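## Task

Remove the two-pole breaker labelled C32 from the rail and set it in the tray, leaving every other device still clipped onto the rail.

## Robot and tools

Robot: two arms, left_arm and right_arm, each a six-joint arm with a parallel two-finger gripper and a wrist camera. Left sits on the +y side (names do not match image sides). Base roots in the scene frame: left_arm at (+0.001, +0.336, 0) m with quat_wxyz (+1.000, 0, 0, -0.007); right_arm at (+0.043, -0.293, 0) m with quat_wxyz (+1.000, 0, 0, +0.015). A camera stand stands behind the arms.

Frame: the scene frame has its origin at table-top height halfway between the nominal bases, +x pointing out over the table, +z up. All printed hand positions (metres) and quaternions are in it, and all offsets use its axes; rotations turn about the hand's own position. The gripper's fingers point along its +z and close along its y. end_effector_position is the point between the pads, roughly 1 cm short of the fingertips. Printed poses may be a few cm off, worse at long reach.

execute_actions(actions, cameras): actions is a list of actions; each action is a table of up to 15 rows, one row per 1/30 s step; a short table repeats its last row until step 15. Every row is one list of 14 numbers in [-1, 1] covering both arms: dx, dy, dz, rx, ry, rz, opening for left_arm, then the same seven for right_arm. dx..rz are an offset, not a pose, measured from that arm's Hand target as it stood when the action began (every row counts from that same start, not from the previous row). Scale: 1.0 = 0.6 m for dx, dy, dz, and 180 degrees for the rotation vector rx, ry, rz. Sending the same offset again moves further. opening is absolute: +1 fully open (0.094 m), -1 closed. To leave an arm alone, give its six offsets as 0 and repeat its current opening (0 is itself an opening command). cameras lists names (cam_head_left, cam_head_right, cam_high, cam_low, cam_left_wrist, cam_right_wrist, or "all"); an empty actions list returns all images and the full status.

move(target, speed, blend, opening_speed, grip_force, blocking, cameras): target is one 14-number row laid out as above, or a list of up to 15 such rows. Every row is an offset from the Hand targets at the start of the move, never from the previous row; openings are absolute. speed is path top speed in m/s, 0.002 to 2.9 (default 0.25), one value or one per row; turning is capped at twice it in rad/s. blend, in m, rounds corners in a list (0 = stop at each). opening_speed (0.2 or more, units per second on the -1..+1 scale) closes fingers gradually, useful on fragile parts. grip_force is newtons per pad, 10 to 50, one value or one per arm; it persists, and low values close slowly. blocking=false returns after about 0.5 s while the move runs. A move is capped at 10 s; it does not avoid obstacles or the other arm. Its result adds a move: line giving the ending (done, off_target, moving, held, fault) and limits (paced = pose clipped, held = steps withheld).

wait(seconds 0..3600) lets time pass with no new command. stop() brakes a running move. zoom_image(camera, region [x0, y0, x1, y1] pixels, at most 504x504) enlarges the latest image of that camera. read_manual gives licence text only. finished_scene(scene 1..3) ends the scene irreversibly; after ending scene 1, make no further call in that reply. Scene 1 is practice and may be skipped.

Result lines: end_effector_position and quat per arm; Hand target (last commanded pose after clipping, the base for the next offsets); Tool commands; grip_measured (finger opening on the -1..+1 scale, reads slightly wide when empty and a little narrow on a squeezed hard part); grip_effort_nm (gripper motor effort, negative closing, not a pad force); Joint positions, velocities and torques (noisy, with offsets); step readings of positions during actions; MOTOR HOT and FAULT lines.

Behaviour: each step, commanded orientation is clipped to 40 degrees from the measured one, so big turns need several steps. Grippers often rest a few cm short of the command because of friction and weight; resend the remaining gap as an offset. To end a push against something, command back past the gripper. Faster moves overshoot and hit harder.

Avoid: dropping parts or releasing them while moving, anything leaving the table, hitting fixed or heavy items, very hard pushes, the two arms or their wrist cameras touching or one gripper closing on the other, loading an arm's camera cable, paths passing near an arm's own base (the elbow can whip round), and long holding or stretched-out poses that heat motors (75 °C warns, 90 °C folds the arm away for the rest of the scene). Open the fingers clearly above grip_measured to release. The goal must hold after the robot lets go, with the unmarked devices still clipped on the rail.

Each tool is called after "Emit:" as a command line: name --argument value for each argument, lists and objects as JSON in quotes; but a table of rows of numbers goes row by row, as --pt "numbers of a row", without its own name.

## Session

Emit:
execute_actions --actions '[]'

Emit:
zoom_image --camera "cam_head_left" --region '[150, 140, 470, 380]'

Scene clock: 0.00 s.
left_arm: end_effector_position=(+0.4042, +0.3199, +0.1197) grip_measured=+1.000 grip_effort_nm=n/a end_effector_quat_wxyz=(+0.624, -0.011, +0.781, -0.022) | right_arm: end_effector_position=(+0.4369, -0.3041, +0.1064) grip_measured=+1.000 grip_effort_nm=n/a end_effector_quat_wxyz=(+0.590, +0.026, +0.806, -0.020)
Joint positions: left_arm=[-0.045 1.556 0.35 0.983 -0.038 -0.057 0.094] | right_arm=[-0.036 1.499 0.345 0.847 0.057 0.017 0.094]
Joint velocities: within noise
Joint torques (N m): no reading
Heat: left arm: 35 °C; right arm: 30 °C.
Hand target: left_arm +0.4061, +0.3198, +0.1258; +0.630, -0.011, +0.776, -0.022 | right_arm +0.4406, -0.3043, +0.1177; +0.604, +0.026, +0.796, -0.020
Tool commands: left_gripper/opening=+1.0 right_gripper/opening=+1.0

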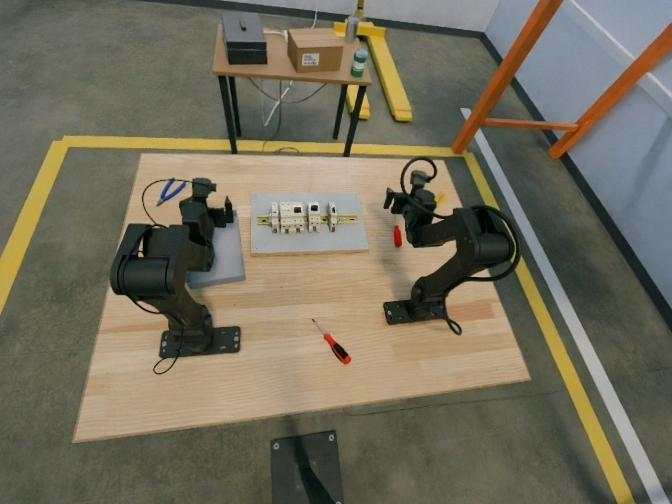

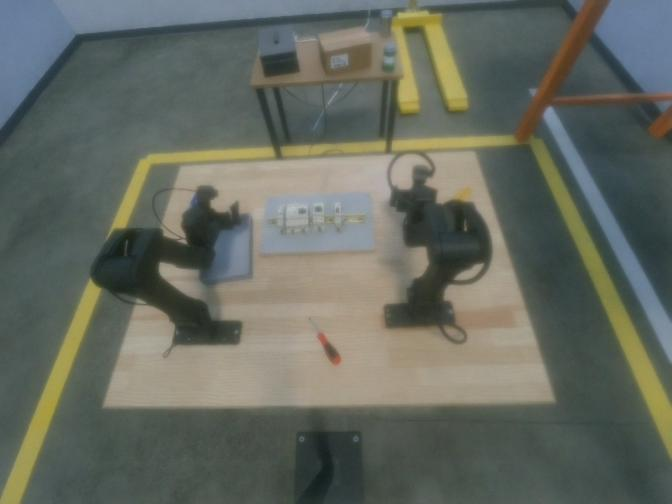

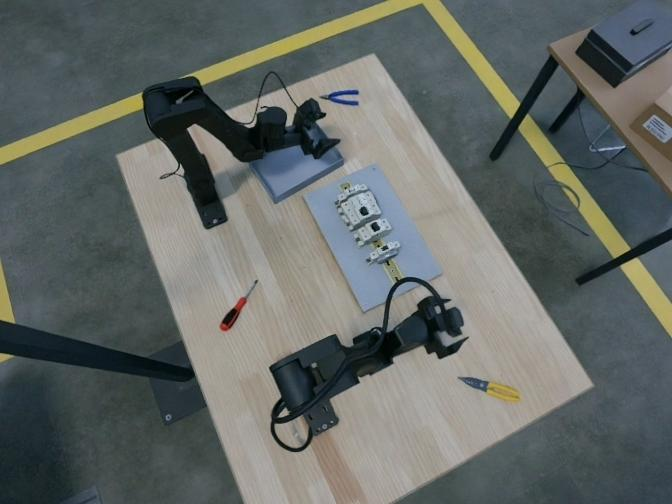

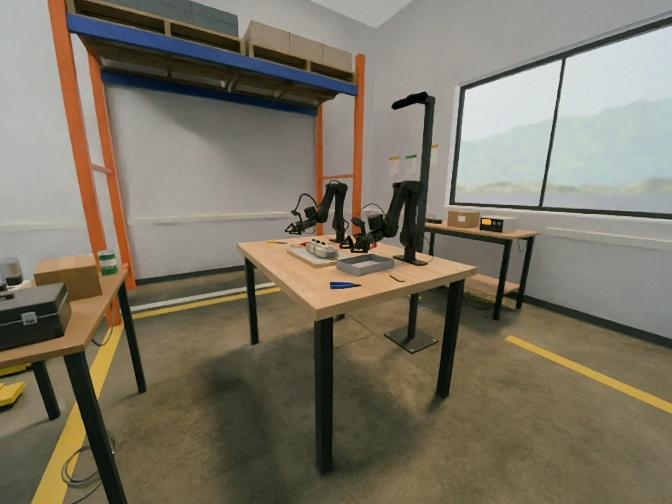

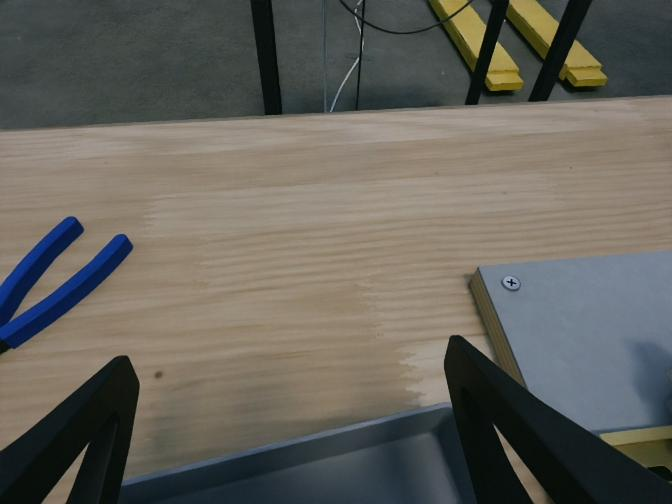

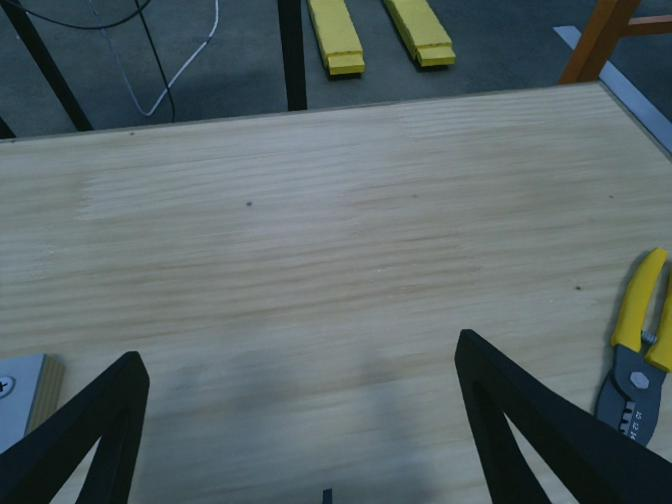

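Scaled by 1.575 from the camera's image (finer frame: 960x720).

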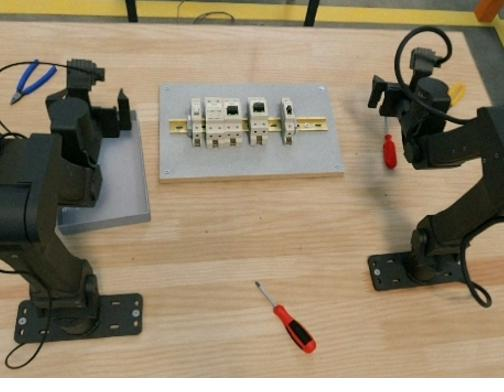

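Emit:
zoom_image --camera "cam_high" --region '[300, 150, 450, 310]'

Emit:
zoom_image --camera "cam_head_left" --region '[245, 185, 375, 260]'

Emit:
zoom_image --camera "cam_high" --region '[400, 260, 560, 420]'

Scaled by 3.150 from the camera's image (finer frame: 960x720).

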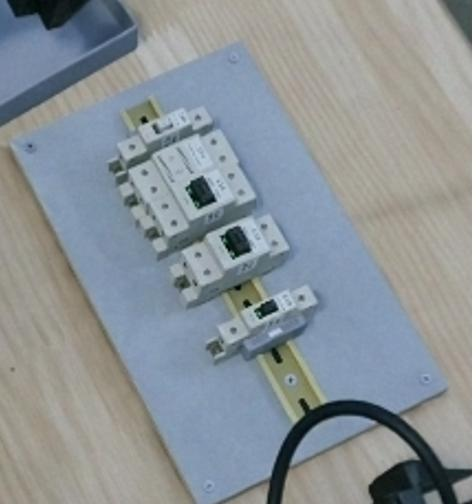

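Scaled by 3.877 from the camera's image (finer frame: 960x720).

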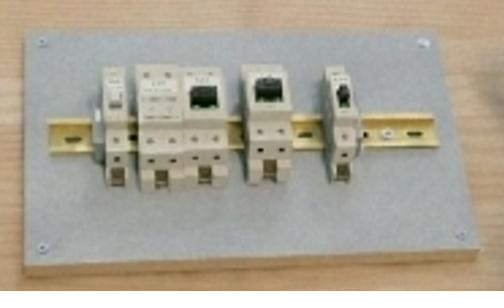

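Scaled by 3.150 from the camera's image (finer frame: 960x720).

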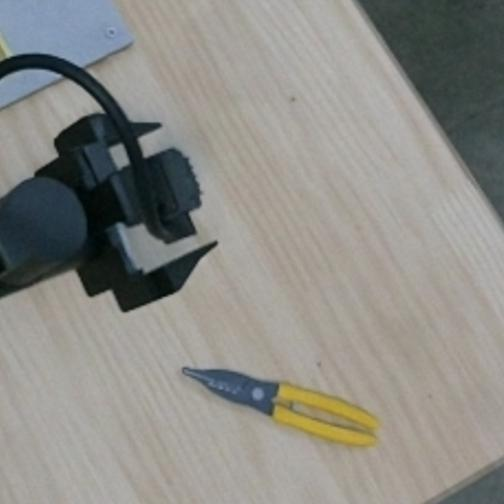

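Emit:
move --pt "-0.26 -0.383 0.06 0 0.128 0 -1 0 0 0 0 0 0 1" --speed 0.2 --cameras '["cam_left_wrist"]'

Emit:
zoom_image --camera "cam_left_wrist" --region '[150, 0, 550, 260]'

Scene clock: 84.00 s.
left_arm: end_effector_position=(+0.2483, +0.0933, +0.1584) grip_measured=-0.986 grip_effort_nm=-0.77 end_effector_quat_wxyz=(+0.461, -0.012, +0.887, -0.022) | right_arm: end_effector_position=(+0.4369, -0.3041, +0.1064) grip_measured=+1.000 grip_effort_nm=0.00 end_effector_quat_wxyz=(+0.590, +0.026, +0.806, -0.020)
Joint positions: left_arm=[-1.162 1.405 0.939 -0.569 -0.841 -0.96 0.001] | right_arm=[-0.036 1.499 0.345 0.847 0.057 0.017 0.094]
Joint torques (N m): left_arm=[-0.23 -4.15 8.2 0.47 -0.39 -0.1] | right_arm=[-0.02 -6.13 5.01 2.07 0.02 -0.02]
Heat: left arm: 36 °C; right arm: 34 °C.
Hand target: left_arm +0.2501, +0.0900, +0.1618; +0.463, -0.016, +0.886, -0.020 | right_arm +0.4406, -0.3043, +0.1177; +0.604, +0.026, +0.796, -0.020
Off the commanded pose: left_arm 0.005 m, 1 deg | right_arm 0.012 m, 2 deg.
move: done

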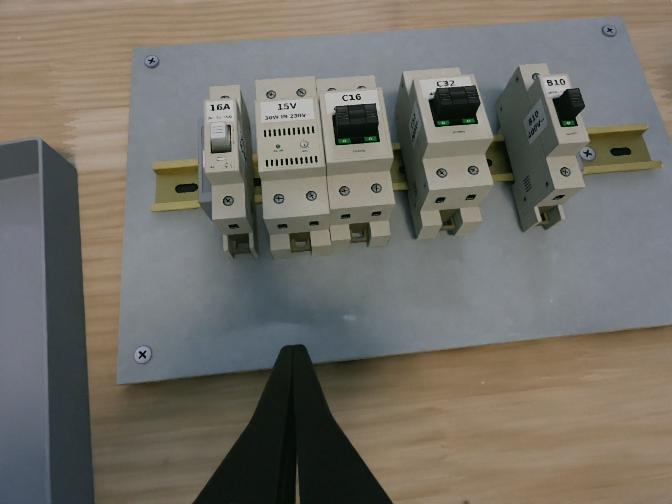

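Scaled by 1.260 from the camera's image (finer frame: 960x720).

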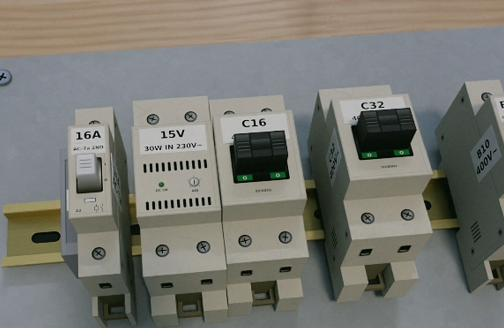

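Emit:
move --pt "0 0 0 0 0 0 -1 -0.1 -0.006 0.13 0 0.41 0.01 0" --speed 0.2 --cameras '["cam_right_wrist"]'

Emit:
zoom_image --camera "cam_right_wrist" --region '[150, 0, 500, 300]'

Scene clock: 127.43 s.
left_arm: end_effector_position=(+0.2483, +0.0934, +0.1583) grip_measured=-0.986 grip_effort_nm=-0.77 end_effector_quat_wxyz=(+0.461, -0.012, +0.887, -0.022) | right_arm: end_effector_position=(+0.3747, -0.3050, +0.1930) grip_measured=+0.002 grip_effort_nm=-0.12 end_effector_quat_wxyz=(+0.016, -0.004, +1.000, -0.021)
Joint positions: left_arm=[-1.162 1.405 0.939 -0.57 -0.841 -0.961 0.001] | right_arm=[-0.048 1.803 1.835 -1.57 0.042 -0.026 0.047]
Joint torques (N m): left_arm=[-0.18 -4.1 8.09 0.48 -0.34 -0.11] | right_arm=[-0.58 -6.94 7.46 0.32 0.09 -0.06]
Heat: left arm: 37 °C; right arm: 35 °C.
Hand target: left_arm +0.2501, +0.0900, +0.1618; +0.463, -0.016, +0.886, -0.020 | right_arm +0.3806, -0.3079, +0.1957; +0.005, -0.003, +1.000, -0.023
Off the commanded pose: left_arm 0.005 m, 0 deg | right_arm 0.007 m, 1 deg.
joint sent to its limit (right arm) — joint 4 (wrist pitch), lower limit. The joint targets still meet the commanded pose.
move: done

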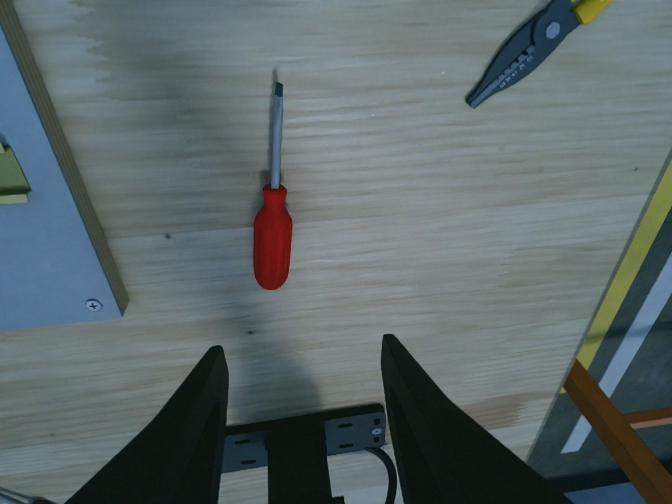

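Scaled by 1.440 from the camera's image (finer frame: 960x720).

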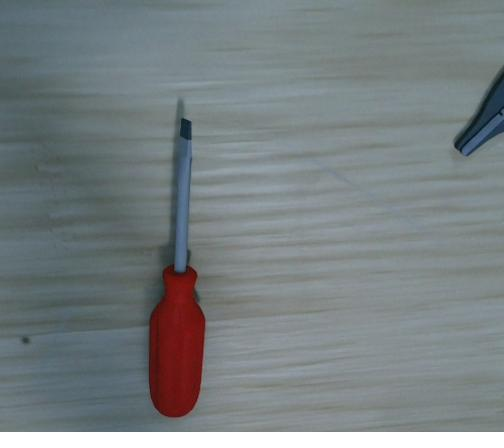

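Emit:
move --pt "0 0 0 0 0 0 -1 -0.1228 0.0433 -0.215 0 0 -0.0417 0" --speed 0.15 --cameras '["cam_right_wrist"]'

Emit:
zoom_image --camera "cam_right_wrist" --region '[150, 60, 450, 400]'

Scene clock: 220.30 s.
left_arm: end_effector_position=(+0.2483, +0.0934, +0.1583) grip_measured=-0.986 grip_effort_nm=-0.77 end_effector_quat_wxyz=(+0.461, -0.012, +0.887, -0.022) | right_arm: end_effector_position=(+0.3027, -0.2829, +0.0587) grip_measured=+0.002 grip_effort_nm=-0.11 end_effector_quat_wxyz=(-0.024, +0.062, +0.998, -0.024)
Joint positions: left_arm=[-1.162 1.405 0.939 -0.57 -0.841 -0.961 0.001] | right_arm=[0.032 1.616 1.08 -1.088 0.041 0.187 0.047]
Joint torques (N m): left_arm=[-0.13 -4.12 8.24 0.49 -0.37 -0.07] | right_arm=[0.54 -10.32 3.73 0.44 0.1 0.05]
Heat: left arm: 38 °C; right arm: 34 °C.
Hand target: left_arm +0.2501, +0.0900, +0.1618; +0.463, -0.016, +0.886, -0.020 | right_arm +0.3070, -0.2819, +0.0667; +0.004, +0.063, +0.998, -0.023
Off the commanded pose: left_arm 0.005 m, 0 deg | right_arm 0.009 m, 3 deg.
move: off_target (right_arm)

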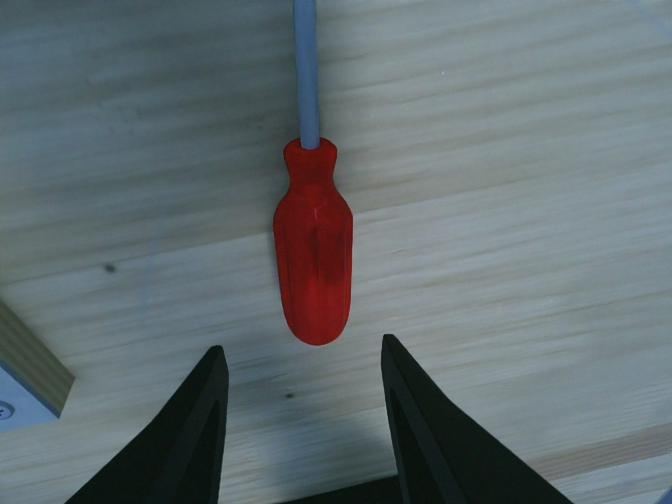

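Scaled by 1.482 from the camera's image (finer frame: 960x720).

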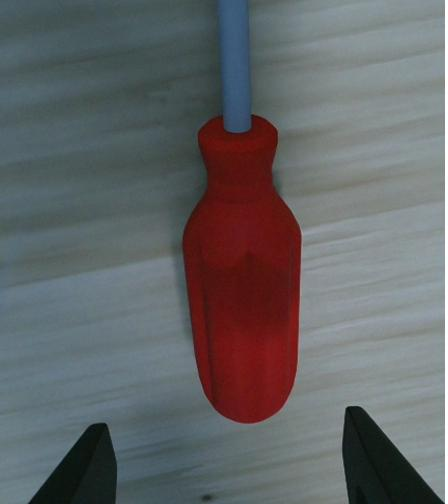

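Emit:
move --target '[0,0,0,0,0,0,-1, 0,-0.005,-0.075,0,0,0,0.3]' --speed 0.08 --cameras '["cam_right_wrist"]'

Scene clock: 350.23 s.
left_arm: end_effector_position=(+0.2483, +0.0934, +0.1583) grip_measured=-0.986 grip_effort_nm=-0.77 end_effector_quat_wxyz=(+0.461, -0.012, +0.887, -0.022) | right_arm: end_effector_position=(+0.3064, -0.2827, +0.0283) grip_measured=+0.298 grip_effort_nm=0.11 end_effector_quat_wxyz=(+0.006, +0.063, +0.998, -0.020)
Joint positions: left_arm=[-1.162 1.405 0.939 -0.57 -0.841 -0.961 0.001] | right_arm=[0.032 1.616 0.953 -0.901 0.041 0.187 0.061]
Joint torques (N m): left_arm=[-0.29 -4.18 8.25 0.45 -0.35 -0.1] | right_arm=[-0.44 -5.3 3.66 0.58 0.11 -0.05]
Heat: left arm: 39 °C; right arm: 35 °C.
Hand target: left_arm +0.2501, +0.0900, +0.1618; +0.463, -0.016, +0.886, -0.020 | right_arm +0.3070, -0.2849, +0.0217; +0.004, +0.063, +0.998, -0.023
Off the commanded pose: left_arm 0.005 m, 0 deg | right_arm 0.007 m, 0 deg.
move: done

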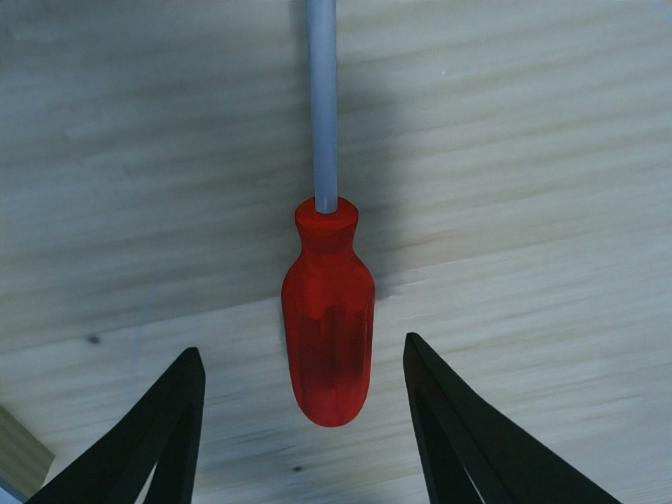

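Emit:
move --pt "0 0 0 0 0 0 -1 0.0133 -0.0125 -0.019 0 0 0 0.3" --pt "0 0 0 0 0 0 -1 0.0133 -0.0125 -0.019 0 0 0 -0.8" --speed 0.08 --opening_speed 0.3 --cameras '["cam_right_wrist"]'

Scene clock: 403.13 s.
left_arm: end_effector_position=(+0.2483, +0.0934, +0.1583) grip_measured=-0.986 grip_effort_nm=-0.77 end_effector_quat_wxyz=(+0.461, -0.012, +0.887, -0.022) | right_arm: end_effector_position=(+0.3137, -0.2899, +0.0164) grip_measured=-0.454 grip_effort_nm=-1.03 end_effector_quat_wxyz=(+0.005, +0.062, +0.998, -0.020)
Joint positions: left_arm=[-1.162 1.405 0.939 -0.57 -0.841 -0.961 0.001] | right_arm=[0.003 1.664 0.952 -0.853 0.041 0.158 0.026]
Joint torques (N m): left_arm=[-0.14 -4.18 8.24 0.46 -0.38 -0.11] | right_arm=[-0.51 -5.55 3.74 0.58 0.11 -0.06]
Heat: left arm: 39 °C; right arm: 31 °C.
Hand target: left_arm +0.2501, +0.0900, +0.1618; +0.463, -0.016, +0.886, -0.020 | right_arm +0.3149, -0.2923, +0.0102; +0.004, +0.063, +0.998, -0.023
Off the commanded pose: left_arm 0.005 m, 0 deg | right_arm 0.007 m, 0 deg.
move: done

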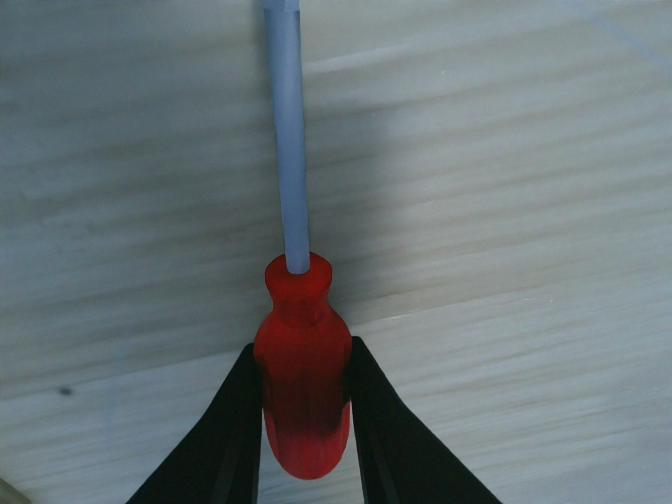

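Emit:
move --pt "0 0 0 0 0 0 -1 0 0 0.08 0 0 0 -0.8" --pt "0 0 0 0 0 0 -1 -0.02 -0.02 0.08 0 0 0.628 -0.8" --speed '[0.1,0.2]' --cameras '["cam_right_wrist","cam_head_right"]'

Scene clock: 421.37 s.
left_arm: end_effector_position=(+0.2483, +0.0934, +0.1583) grip_measured=-0.986 grip_effort_nm=-0.77 end_effector_quat_wxyz=(+0.461, -0.012, +0.887, -0.022) | right_arm: end_effector_position=(+0.3019, -0.3060, +0.0503) grip_measured=-0.454 grip_effort_nm=-1.03 end_effector_quat_wxyz=(-0.002, +0.797, -0.604, -0.002)
Joint positions: left_arm=[-1.162 1.405 0.939 -0.57 -0.841 -0.961 0.001] | right_arm=[-0.09 1.574 1.003 -1.001 -0.006 -1.903 0.026]
Joint torques (N m): left_arm=[-0.12 -4.19 8.06 0.48 -0.37 -0.11] | right_arm=[-0.55 -9.92 3.77 0.41 -0.2 -0.11]
Heat: left arm: 40 °C; right arm: 31 °C.
Hand target: left_arm +0.2501, +0.0900, +0.1618; +0.463, -0.016, +0.886, -0.020 | right_arm +0.3029, -0.3044, +0.0584; -0.021, +0.797, -0.603, +0.010
Off the commanded pose: left_arm 0.005 m, 0 deg | right_arm 0.008 m, 3 deg.
move: off_target (right_arm)
Images, in order (width x height): cam_head_right 672x504, cam_right_wrist 672x504.

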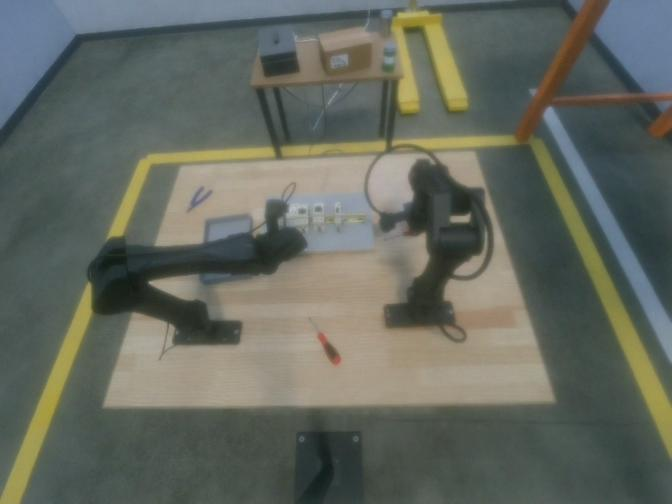

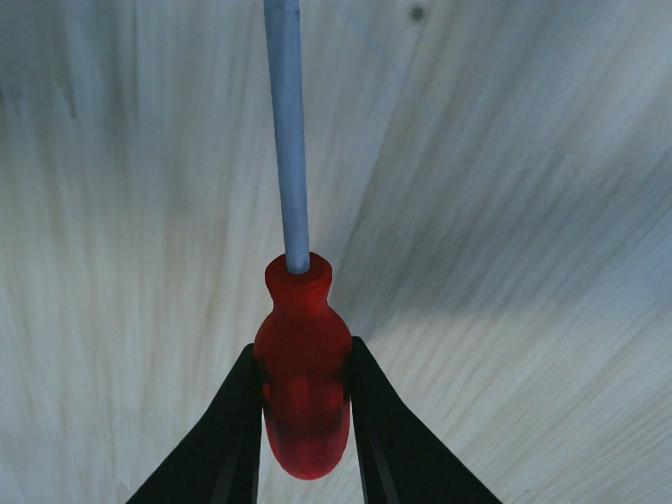

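Emit:
move --pt "0 0 0 0 0 0 -1 0 0 -0.085 0 0 0 -0.8" --pt "0 0 0 0 0 0 -1 0 0 -0.085 0 0 0 0.2" --pt "0 0 0 0 0 0 -1 0 0 0.03 0 0 0 0.2" --pt "0 0 0 0 0 0 -1 0 0 0.03 0 0 -0.9 0.2" --pt "0 0 0 0 0 0 -1 0 0 0.03 0 0 -0.995 0.2" --speed '[0.05,0.1,0.08,0.4,0.2]' --opening_speed 0.5 --cameras '["cam_right_wrist"]'

Scene clock: 454.27 s.
left_arm: end_effector_position=(+0.2483, +0.0934, +0.1583) grip_measured=-0.986 grip_effort_nm=-0.77 end_effector_quat_wxyz=(+0.461, -0.012, +0.887, -0.022) | right_arm: end_effector_position=(+0.2959, -0.3033, +0.0718) grip_measured=+0.198 grip_effort_nm=0.11 end_effector_quat_wxyz=(-0.011, +0.510, +0.860, -0.018)
Joint positions: left_arm=[-1.162 1.405 0.939 -0.57 -0.841 -0.961 0.001] | right_arm=[-0.062 1.562 1.08 -1.126 0.021 1.04 0.056]
Joint torques (N m): left_arm=[-0.2 -4.11 8.24 0.45 -0.39 -0.11] | right_arm=[0.34 -4.85 7.58 0.12 0.14 0.08]
Heat: left arm: 40 °C; right arm: 31 °C.
Hand target: left_arm +0.2501, +0.0900, +0.1618; +0.463, -0.016, +0.886, -0.020 | right_arm +0.3029, -0.3043, +0.0762; -0.007, +0.513, +0.858, -0.022 (not the last commanded pose)
Off the commanded pose: left_arm 0.005 m, 0 deg | right_arm 0.008 m, 12 deg.
move: off_target (right_arm; path cut at 10 s); path passed 4 of 5 targets

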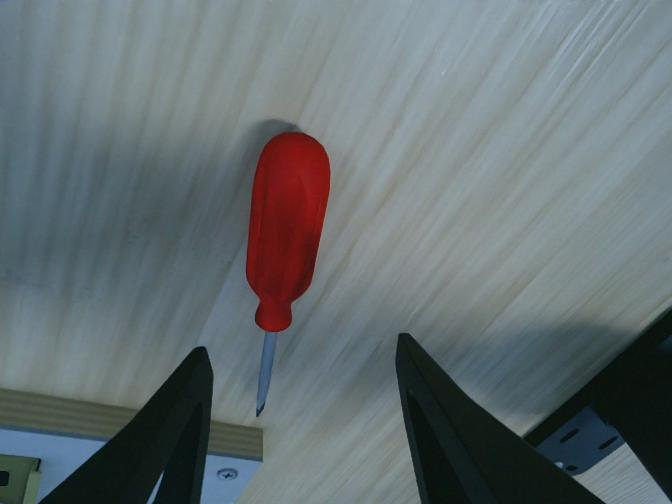

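Emit:
move --target '[0,0,0,0,0,0,-1, 0.011,0.003,-0.03,0,0,-0.07,0.2]' --speed 0.08 --cameras '["cam_right_wrist"]'

Emit:
zoom_image --camera "cam_right_wrist" --region '[200, 320, 360, 480]'

Scene clock: 476.20 s.
left_arm: end_effector_position=(+0.2483, +0.0934, +0.1583) grip_measured=-0.986 grip_effort_nm=-0.77 end_effector_quat_wxyz=(+0.461, -0.012, +0.887, -0.022) | right_arm: end_effector_position=(+0.3031, -0.3029, +0.0596) grip_measured=+0.198 grip_effort_nm=0.11 end_effector_quat_wxyz=(-0.015, +0.602, +0.798, -0.021)
Joint positions: left_arm=[-1.162 1.405 0.939 -0.57 -0.841 -0.961 0.001] | right_arm=[-0.062 1.611 1.08 -1.087 0.017 1.262 0.056]
Joint torques (N m): left_arm=[-0.2 -4.19 8.23 0.44 -0.38 -0.1] | right_arm=[0.49 -5.3 5.6 0.38 0.09 0.06]
Heat: left arm: 40 °C; right arm: 32 °C.
Hand target: left_arm +0.2501, +0.0900, +0.1618; +0.463, -0.016, +0.886, -0.020 | right_arm +0.3095, -0.3026, +0.0583; -0.010, +0.604, +0.797, -0.021
Off the commanded pose: left_arm 0.005 m, 0 deg | right_arm 0.007 m, 1 deg.
move: done

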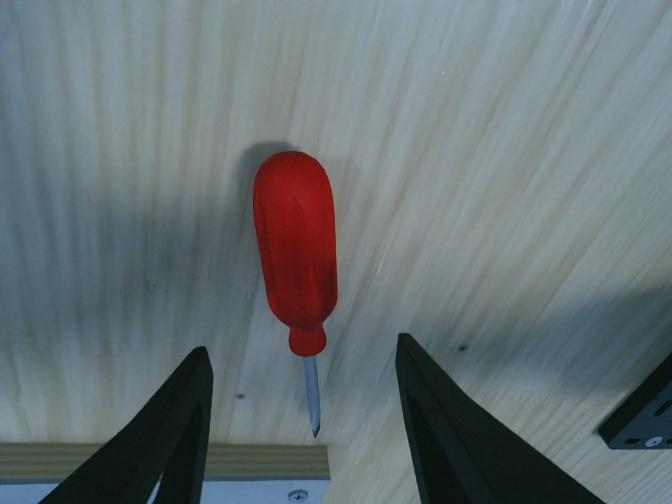

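Scaled by 3.150 from the camera's image (finer frame: 960x720).

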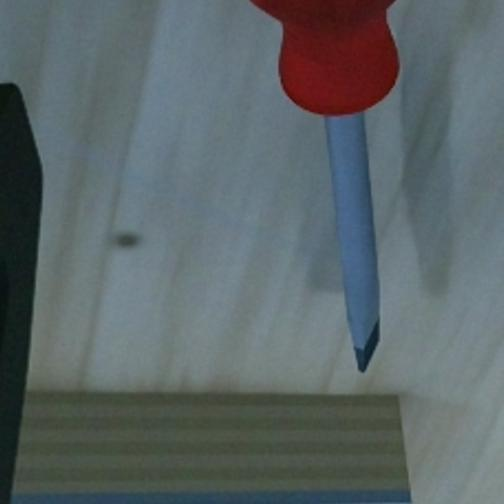

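Emit:
move --pt "0 0 0 0 0 0 -1 0.004 -0.013 -0.078 0 0 0 0.2" --pt "0 0 0 0 0 0 -1 0.004 -0.013 -0.078 0 0 0 -0.8" --speed 0.08 --opening_speed 0.3 --cameras '["cam_right_wrist"]'

Scene clock: 543.57 s.
left_arm: end_effector_position=(+0.2483, +0.0934, +0.1583) grip_measured=-0.986 grip_effort_nm=-0.77 end_effector_quat_wxyz=(+0.461, -0.012, +0.887, -0.022) | right_arm: end_effector_position=(+0.3146, -0.3075, +0.0187) grip_measured=-0.454 grip_effort_nm=-1.03 end_effector_quat_wxyz=(-0.005, +0.602, +0.798, -0.013)
Joint positions: left_arm=[-1.162 1.405 0.939 -0.57 -0.841 -0.961 0.001] | right_arm=[-0.078 1.69 0.992 -0.896 0.017 1.245 0.026]
Joint torques (N m): left_arm=[-0.17 -4.1 8.34 0.45 -0.36 -0.09] | right_arm=[-0.51 -5.67 3.54 0.42 0.1 -0.03]
Heat: left arm: 40 °C; right arm: 31 °C.
Hand target: left_arm +0.2501, +0.0900, +0.1618; +0.463, -0.016, +0.886, -0.020 | right_arm +0.3119, -0.3103, +0.0114; -0.010, +0.604, +0.797, -0.021
Off the commanded pose: left_arm 0.005 m, 0 deg | right_arm 0.008 m, 1 deg.
move: done

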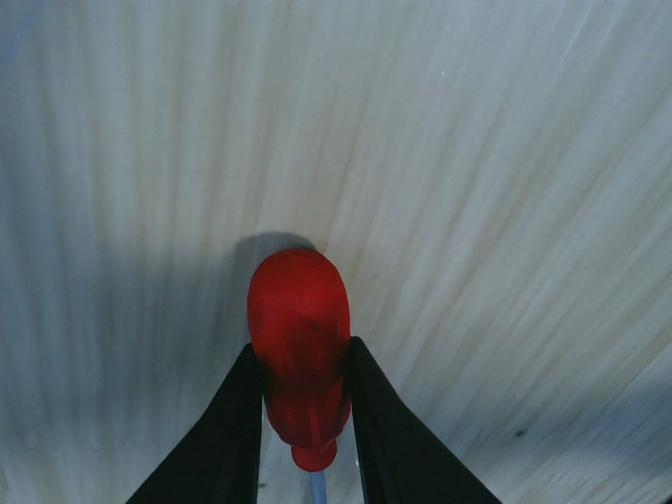

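Emit:
move --pt "0 0 0 0 0 0 -1 0.0135 0.034 0.15 0 0 0 -0.8" --pt "0 0 0 0 0 0 -1 0.03 0.184 0.373 0.0333 -0.6426 0.6271 -0.8" --speed '[0.12,0.25]' --blend 0.02 --cameras '["cam_right_wrist","cam_left_wrist"]'

Scene clock: 617.50 s.
left_arm: end_effector_position=(+0.2483, +0.0934, +0.1583) grip_measured=-0.986 grip_effort_nm=-0.77 end_effector_quat_wxyz=(+0.461, -0.012, +0.887, -0.022) | right_arm: end_effector_position=(+0.3262, -0.1997, +0.2228) grip_measured=-0.454 grip_effort_nm=-1.03 end_effector_quat_wxyz=(+0.562, -0.388, +0.592, +0.428)
Joint positions: left_arm=[-1.162 1.405 0.939 -0.57 -0.841 -0.961 0.001] | right_arm=[-0.368 1.317 0.652 -0.068 -1.567 -0.661 0.026]
Joint torques (N m): left_arm=[-0.21 -4.08 8.13 0.49 -0.34 -0.11] | right_arm=[0.5 -3.26 8.13 1.42 -0.75 -0.19]
Heat: left arm: 41 °C; right arm: 31 °C.
Hand target: left_arm +0.2501, +0.0900, +0.1618; +0.463, -0.016, +0.886, -0.020 | right_arm +0.3299, -0.1999, +0.2352; +0.553, -0.439, +0.550, +0.446
Off the commanded pose: left_arm 0.005 m, 0 deg | right_arm 0.013 m, 8 deg.
joint sent to its limit (right arm) — joint 5 (wrist yaw), lower limit. The joint targets are off in orientation, not in position.
move: off_target (right_arm)
Images, in order (width x height): cam_left_wrist 672x504, cam_right_wrist 672x504.

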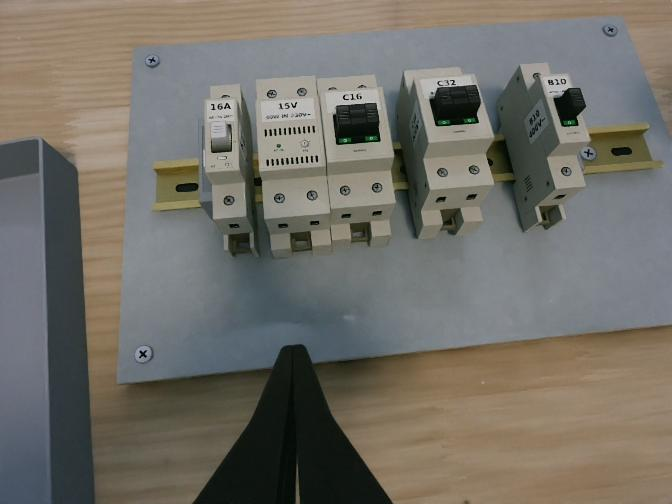

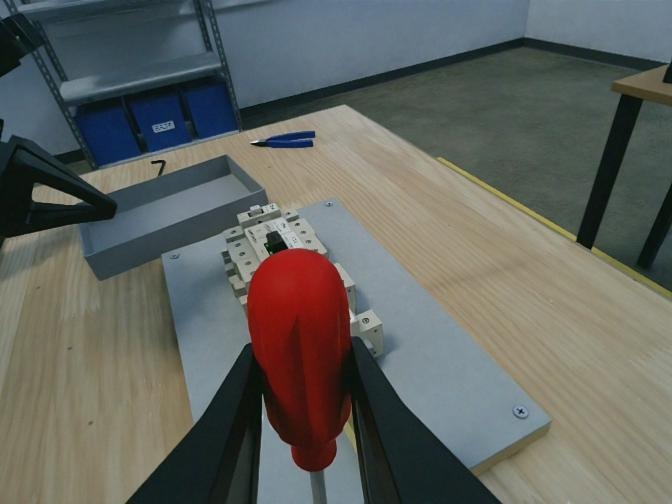

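Emit:
zoom_image --camera "cam_left_wrist" --region '[200, 60, 600, 260]'

Scaled by 1.260 from the camera's image (finer frame: 960x720).

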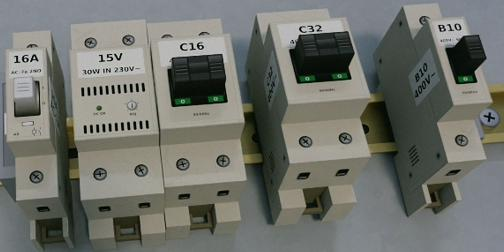

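Emit:
move --target '[0,-0.165,-0.166,0.025,-0.1143,0.0441,-1, -0.01,0.24,-0.01,0,0,0,-0.8]' --speed 0.15 --cameras '["cam_right_wrist","cam_left_wrist"]'

Scene clock: 664.40 s.
left_arm: end_effector_position=(+0.2503, -0.0076, +0.0650) grip_measured=-0.986 grip_effort_nm=-0.77 end_effector_quat_wxyz=(+0.604, -0.058, +0.794, +0.032) | right_arm: end_effector_position=(+0.3241, -0.0573, +0.2309) grip_measured=-0.454 grip_effort_nm=-1.03 end_effector_quat_wxyz=(+0.547, -0.437, +0.556, +0.448)
Joint positions: left_arm=[-1.35 2.132 1.198 -0.359 -1.289 -1.302 0.001] | right_arm=[0.206 1.395 0.531 0.862 -1.116 0.02 0.026]
Joint torques (N m): left_arm=[-0.54 -8.17 6.35 0.08 -0.72 -0.1] | right_arm=[0.5 -4.14 4.18 1.99 0.08 -0.03]
Heat: left arm: 41 °C; right arm: 33 °C.
Hand target: left_arm +0.2500, -0.0090, +0.0623; +0.614, -0.055, +0.786, +0.044 | right_arm +0.3239, -0.0559, +0.2293; +0.554, -0.439, +0.550, +0.445
Off the commanded pose: left_arm 0.003 m, 2 deg | right_arm 0.002 m, 1 deg.
move: done
Images, in order (width x height): cam_left_wrist 672x504, cam_right_wrist 672x504.

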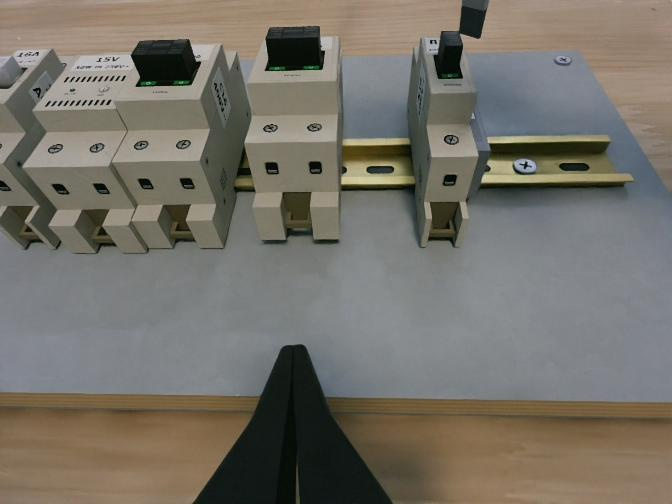

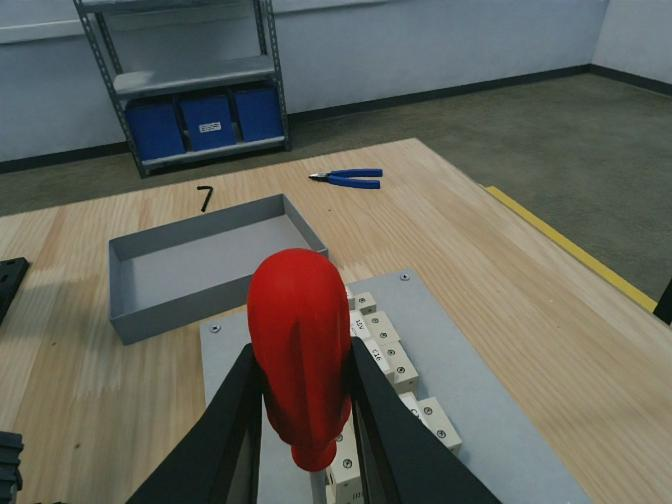

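Emit:
move --target '[0,0,0,0,0,0,-1, 0,0.0567,-0.092,0,0,0,-0.8]' --speed 0.08 --cameras '["cam_left_wrist"]'

Emit:
zoom_image --camera "cam_left_wrist" --region '[220, 60, 420, 260]'

Scene clock: 686.37 s.
left_arm: end_effector_position=(+0.2502, -0.0072, +0.0649) grip_measured=-0.986 grip_effort_nm=-0.77 end_effector_quat_wxyz=(+0.604, -0.058, +0.794, +0.033) | right_arm: end_effector_position=(+0.3250, -0.0231, +0.1743) grip_measured=-0.454 grip_effort_nm=-1.03 end_effector_quat_wxyz=(+0.544, -0.437, +0.558, +0.448)
Joint positions: left_arm=[-1.35 2.132 1.198 -0.362 -1.289 -1.304 0.001] | right_arm=[0.333 1.66 0.468 1.181 -0.991 0.016 0.026]
Joint torques (N m): left_arm=[-0.51 -8.17 6.48 0.07 -0.68 -0.12] | right_arm=[0.54 -5.11 3.22 2.16 0.11 -0.04]
Heat: left arm: 41 °C; right arm: 32 °C.
Hand target: left_arm +0.2500, -0.0090, +0.0623; +0.614, -0.055, +0.786, +0.044 | right_arm +0.3240, -0.0219, +0.1741; +0.554, -0.439, +0.550, +0.445
Off the commanded pose: left_arm 0.003 m, 2 deg | right_arm 0.002 m, 1 deg.
move: done

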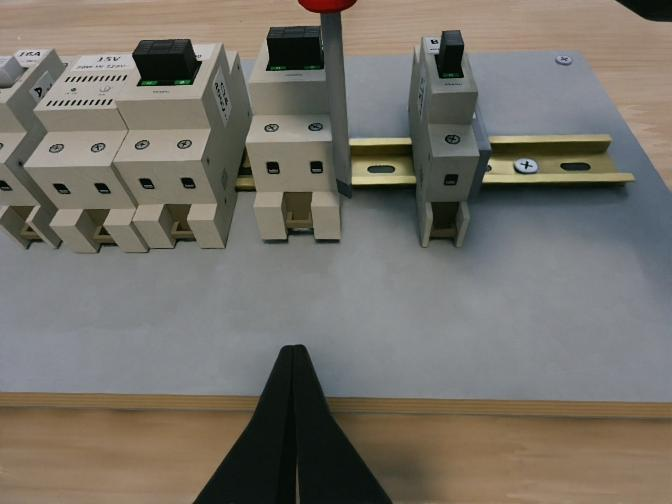

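Scaled by 2.520 from the camera's image (finer frame: 960x720).

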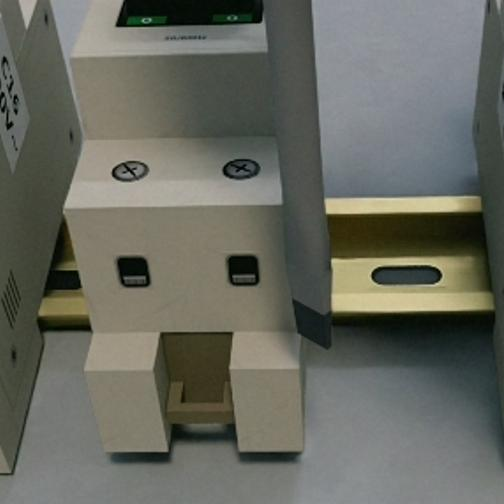

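Emit:
move --pt "0 0 0 0 0 0 -1 0 -0.0635 0.1 0 0 0 -0.8" --pt "0 0 0 0 0 0 -1 -0.0067 -0.43 -0.1235 -0.0333 0.6426 -0.6271 -0.8" --speed '[0.12,0.25]' --blend 0.02

Scene clock: 869.73 s.
left_arm: end_effector_position=(+0.2502, -0.0072, +0.0649) grip_measured=-0.986 grip_effort_nm=-0.77 end_effector_quat_wxyz=(+0.604, -0.058, +0.794, +0.033) | right_arm: end_effector_position=(+0.3143, -0.2759, +0.0952) grip_measured=-0.454 grip_effort_nm=-1.03 end_effector_quat_wxyz=(-0.015, +0.598, +0.801, -0.015)
Joint positions: left_arm=[-1.35 2.132 1.198 -0.362 -1.289 -1.304 0.001] | right_arm=[0.03 1.62 1.233 -1.227 0.004 1.342 0.026]
Joint torques (N m): left_arm=[-0.54 -8.16 6.45 0.03 -0.69 -0.13] | right_arm=[-0.51 -5.65 7.65 0.06 0.2 0.08]
Heat: left arm: 41 °C; right arm: 36 °C.
Hand target: left_arm +0.2500, -0.0090, +0.0623; +0.614, -0.055, +0.786, +0.044 | right_arm +0.3198, -0.2799, +0.1000; -0.010, +0.604, +0.797, -0.021
Off the commanded pose: left_arm 0.003 m, 2 deg | right_arm 0.008 m, 1 deg.
move: done

Emit:
move --pt "0 0 0 0 0 0 -1 -0.008 -0.033 -0.152 0 0 0 -0.8" --pt "0 0 0 0 0 0 -1 -0.008 -0.033 -0.152 0 0 0 0.2" --pt "0 0 0 0 0 0 -1 -0.008 -0.033 -0.07 0 0 0 0.2" --pt "0 0 0 0 0 0 -1 0.003 -0.07 -0.07 0 0 0 0.2" --speed '[0.06,0.1,0.08,0.08]' --opening_speed 0.6 --cameras '["cam_right_wrist"]'

Scene clock: 888.97 s.
left_arm: end_effector_position=(+0.2502, -0.0072, +0.0649) grip_measured=-0.986 grip_effort_nm=-0.77 end_effector_quat_wxyz=(+0.604, -0.058, +0.794, +0.033) | right_arm: end_effector_position=(+0.3140, -0.3165, +0.0458) grip_measured=+0.198 grip_effort_nm=0.11 end_effector_quat_wxyz=(-0.028, +0.602, +0.798, -0.024)
Joint positions: left_arm=[-1.35 2.132 1.198 -0.362 -1.289 -1.304 0.001] | right_arm=[-0.115 1.695 1.112 -1.06 0.011 1.208 0.056]
Joint torques (N m): left_arm=[-0.44 -8.32 6.41 0.08 -0.7 -0.11] | right_arm=[-0.59 -8.65 7.1 0.03 0.19 -0.04]
Heat: left arm: 41 °C; right arm: 34 °C.
Hand target: left_arm +0.2500, -0.0090, +0.0623; +0.614, -0.055, +0.786, +0.044 | right_arm +0.3217, -0.3218, +0.0580; -0.010, +0.603, +0.797, -0.021
Off the commanded pose: left_arm 0.003 m, 2 deg | right_arm 0.015 m, 2 deg.
move: off_target (right_arm); target 2's new opening was sent with right_arm's hand 0.012 m and 1 deg from that target

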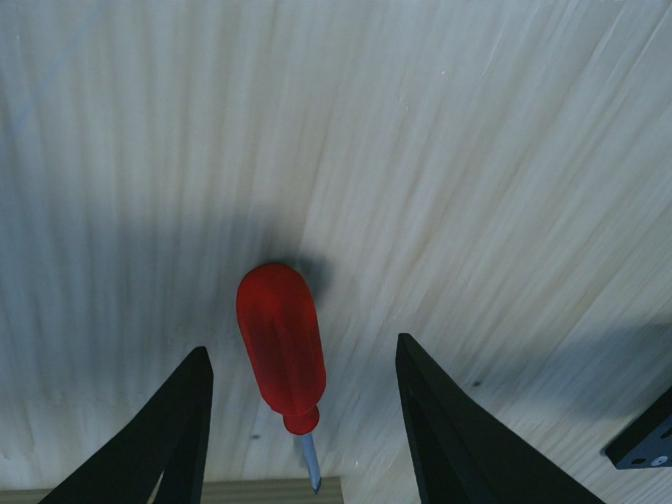

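Emit:
move --pt "0 0 0 0 0 0 -1 -0.0053 0.0247 -0.02 0 0 0.0167 0.2" --pt "0 0 0 0 0 0 -1 -0.0053 0.0247 -0.078 0 0 0.0167 0.2" --pt "0 0 0 0 0 0 -1 -0.0053 0.0247 -0.078 0 0 0.0167 -0.8" --speed 0.08 --opening_speed 0.4 --cameras '["cam_right_wrist"]'

Scene clock: 925.77 s.
left_arm: end_effector_position=(+0.2502, -0.0072, +0.0649) grip_measured=-0.986 grip_effort_nm=-0.77 end_effector_quat_wxyz=(+0.604, -0.058, +0.794, +0.033) | right_arm: end_effector_position=(+0.3211, -0.3061, +0.0187) grip_measured=-0.454 grip_effort_nm=-1.03 end_effector_quat_wxyz=(-0.006, +0.585, +0.811, -0.011)
Joint positions: left_arm=[-1.35 2.132 1.198 -0.362 -1.289 -1.304 0.001] | right_arm=[-0.076 1.713 1.018 -0.898 0.011 1.206 0.026]
Joint torques (N m): left_arm=[-0.35 -8.21 6.43 0.08 -0.7 -0.15] | right_arm=[0.43 -5.89 3.54 0.44 0.18 -0.02]
Heat: left arm: 41 °C; right arm: 32 °C.
Hand target: left_arm +0.2500, -0.0090, +0.0623; +0.614, -0.055, +0.786, +0.044 | right_arm +0.3186, -0.3071, +0.0112; -0.009, +0.582, +0.813, -0.021
Off the commanded pose: left_arm 0.003 m, 2 deg | right_arm 0.008 m, 1 deg.
move: done

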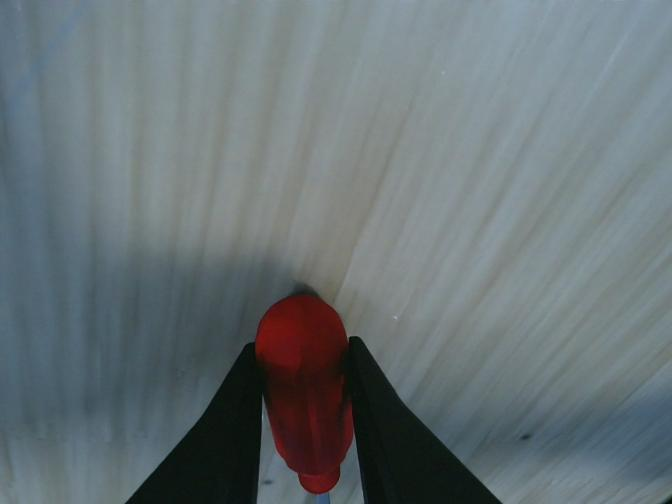

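Emit:
move --pt "0 0 0 0 0 0 -1 0.0023 0.0368 0.165 0 0 0 -0.8" --pt "0 0 0 0 0 0 -1 0.0123 0.4118 0.39 0.0482 -0.6358 0.6178 -0.8" --speed '[0.12,0.25]' --blend 0.02

Scene clock: 965.80 s.
left_arm: end_effector_position=(+0.2502, -0.0072, +0.0649) grip_measured=-0.986 grip_effort_nm=-0.77 end_effector_quat_wxyz=(+0.604, -0.058, +0.794, +0.033) | right_arm: end_effector_position=(+0.3213, -0.0639, +0.2295) grip_measured=-0.454 grip_effort_nm=-1.04 end_effector_quat_wxyz=(+0.535, -0.426, +0.573, +0.451)
Joint positions: left_arm=[-1.35 2.132 1.198 -0.362 -1.289 -1.304 0.001] | right_arm=[0.187 1.351 0.523 0.782 -1.122 0.02 0.026]
Joint torques (N m): left_arm=[-0.5 -8.13 6.37 0.04 -0.72 -0.11] | right_arm=[0.5 -3.89 7.97 1.99 -0.09 -0.06]
Heat: left arm: 41 °C; right arm: 33 °C.
Hand target: left_arm +0.2500, -0.0090, +0.0623; +0.614, -0.055, +0.786, +0.044 | right_arm +0.3260, -0.0601, +0.2452; +0.555, -0.440, +0.549, +0.444
Off the commanded pose: left_arm 0.003 m, 2 deg | right_arm 0.017 m, 4 deg.
move: off_target (right_arm)

Emit:
move --target '[0,0,0,0,0,0,-1, 0.0067,0.1,-0.0837,0,0,0,-0.8]' --speed 0.08 --cameras '["cam_left_wrist"]'

Emit:
zoom_image --camera "cam_left_wrist" --region '[220, 60, 420, 260]'

Scene clock: 981.57 s.
left_arm: end_effector_position=(+0.2502, -0.0072, +0.0649) grip_measured=-0.986 grip_effort_nm=-0.77 end_effector_quat_wxyz=(+0.604, -0.058, +0.794, +0.033) | right_arm: end_effector_position=(+0.3256, -0.0040, +0.1862) grip_measured=-0.454 grip_effort_nm=-1.03 end_effector_quat_wxyz=(+0.537, -0.436, +0.565, +0.449)
Joint positions: left_arm=[-1.35 2.132 1.198 -0.362 -1.289 -1.304 0.001] | right_arm=[0.399 1.618 0.523 1.062 -0.924 0.013 0.026]
Joint torques (N m): left_arm=[-0.46 -8.09 6.38 0.04 -0.74 -0.12] | right_arm=[0.58 -5.23 5.83 2.12 0.09 -0.04]
Heat: left arm: 41 °C; right arm: 35 °C.
Hand target: left_arm +0.2500, -0.0090, +0.0623; +0.614, -0.055, +0.786, +0.044 | right_arm +0.3301, +0.0000, +0.1950; +0.555, -0.440, +0.549, +0.444
Off the commanded pose: left_arm 0.003 m, 2 deg | right_arm 0.011 m, 3 deg.
move: off_target (right_arm)

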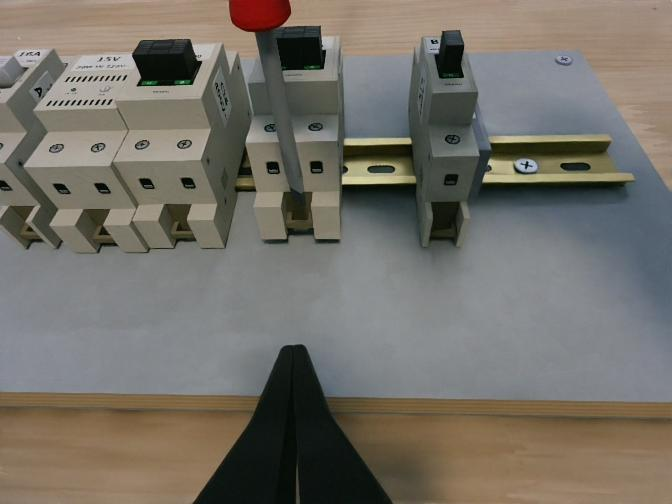

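Scaled by 2.520 from the camera's image (finer frame: 960x720).

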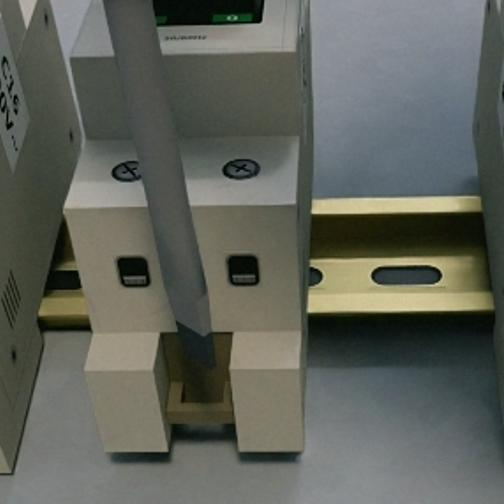

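Emit:
move --target '[0,0,0,0,0,0,-1, 0.022,0.005,-0.003,0,-0.014,0,-0.8]' --speed 0.05 --cameras '["cam_left_wrist"]'

Emit:
zoom_image --camera "cam_left_wrist" --region '[220, 80, 380, 240]'

Scene clock: 1015.87 s.
left_arm: end_effector_position=(+0.2502, -0.0072, +0.0649) grip_measured=-0.986 grip_effort_nm=-0.77 end_effector_quat_wxyz=(+0.604, -0.058, +0.794, +0.033) | right_arm: end_effector_position=(+0.3348, +0.0002, +0.1798) grip_measured=-0.454 grip_effort_nm=-1.03 end_effector_quat_wxyz=(+0.542, -0.442, +0.561, +0.443)
Joint positions: left_arm=[-1.35 2.132 1.198 -0.362 -1.289 -1.304 0.001] | right_arm=[0.399 1.679 0.552 1.094 -0.924 -0.007 0.026]
Joint torques (N m): left_arm=[-0.4 -8.14 6.35 0.02 -0.68 -0.11] | right_arm=[-0.29 -5.59 6.93 2.15 -0.03 -0.15]
Heat: left arm: 41 °C; right arm: 36 °C.
Hand target: left_arm +0.2500, -0.0090, +0.0623; +0.614, -0.055, +0.786, +0.044 | right_arm +0.3433, +0.0030, +0.1931; +0.567, -0.449, +0.537, +0.434
Off the commanded pose: left_arm 0.003 m, 2 deg | right_arm 0.016 m, 4 deg.
move: off_target (right_arm)

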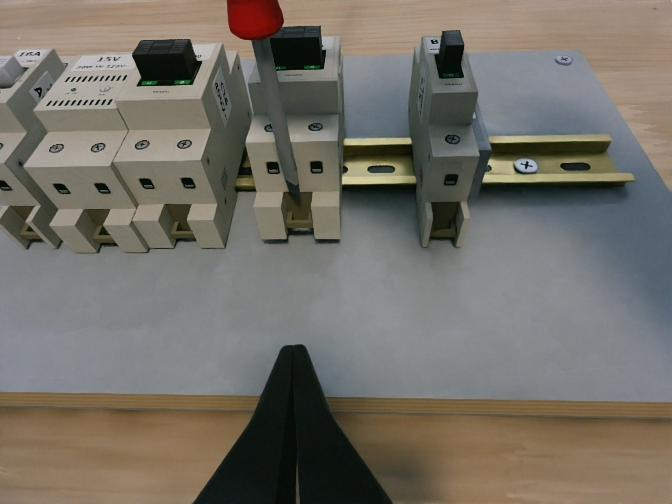

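Scaled by 3.150 from the camera's image (finer frame: 960x720).

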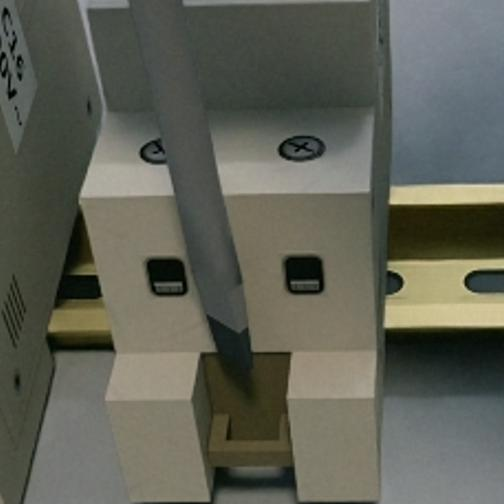

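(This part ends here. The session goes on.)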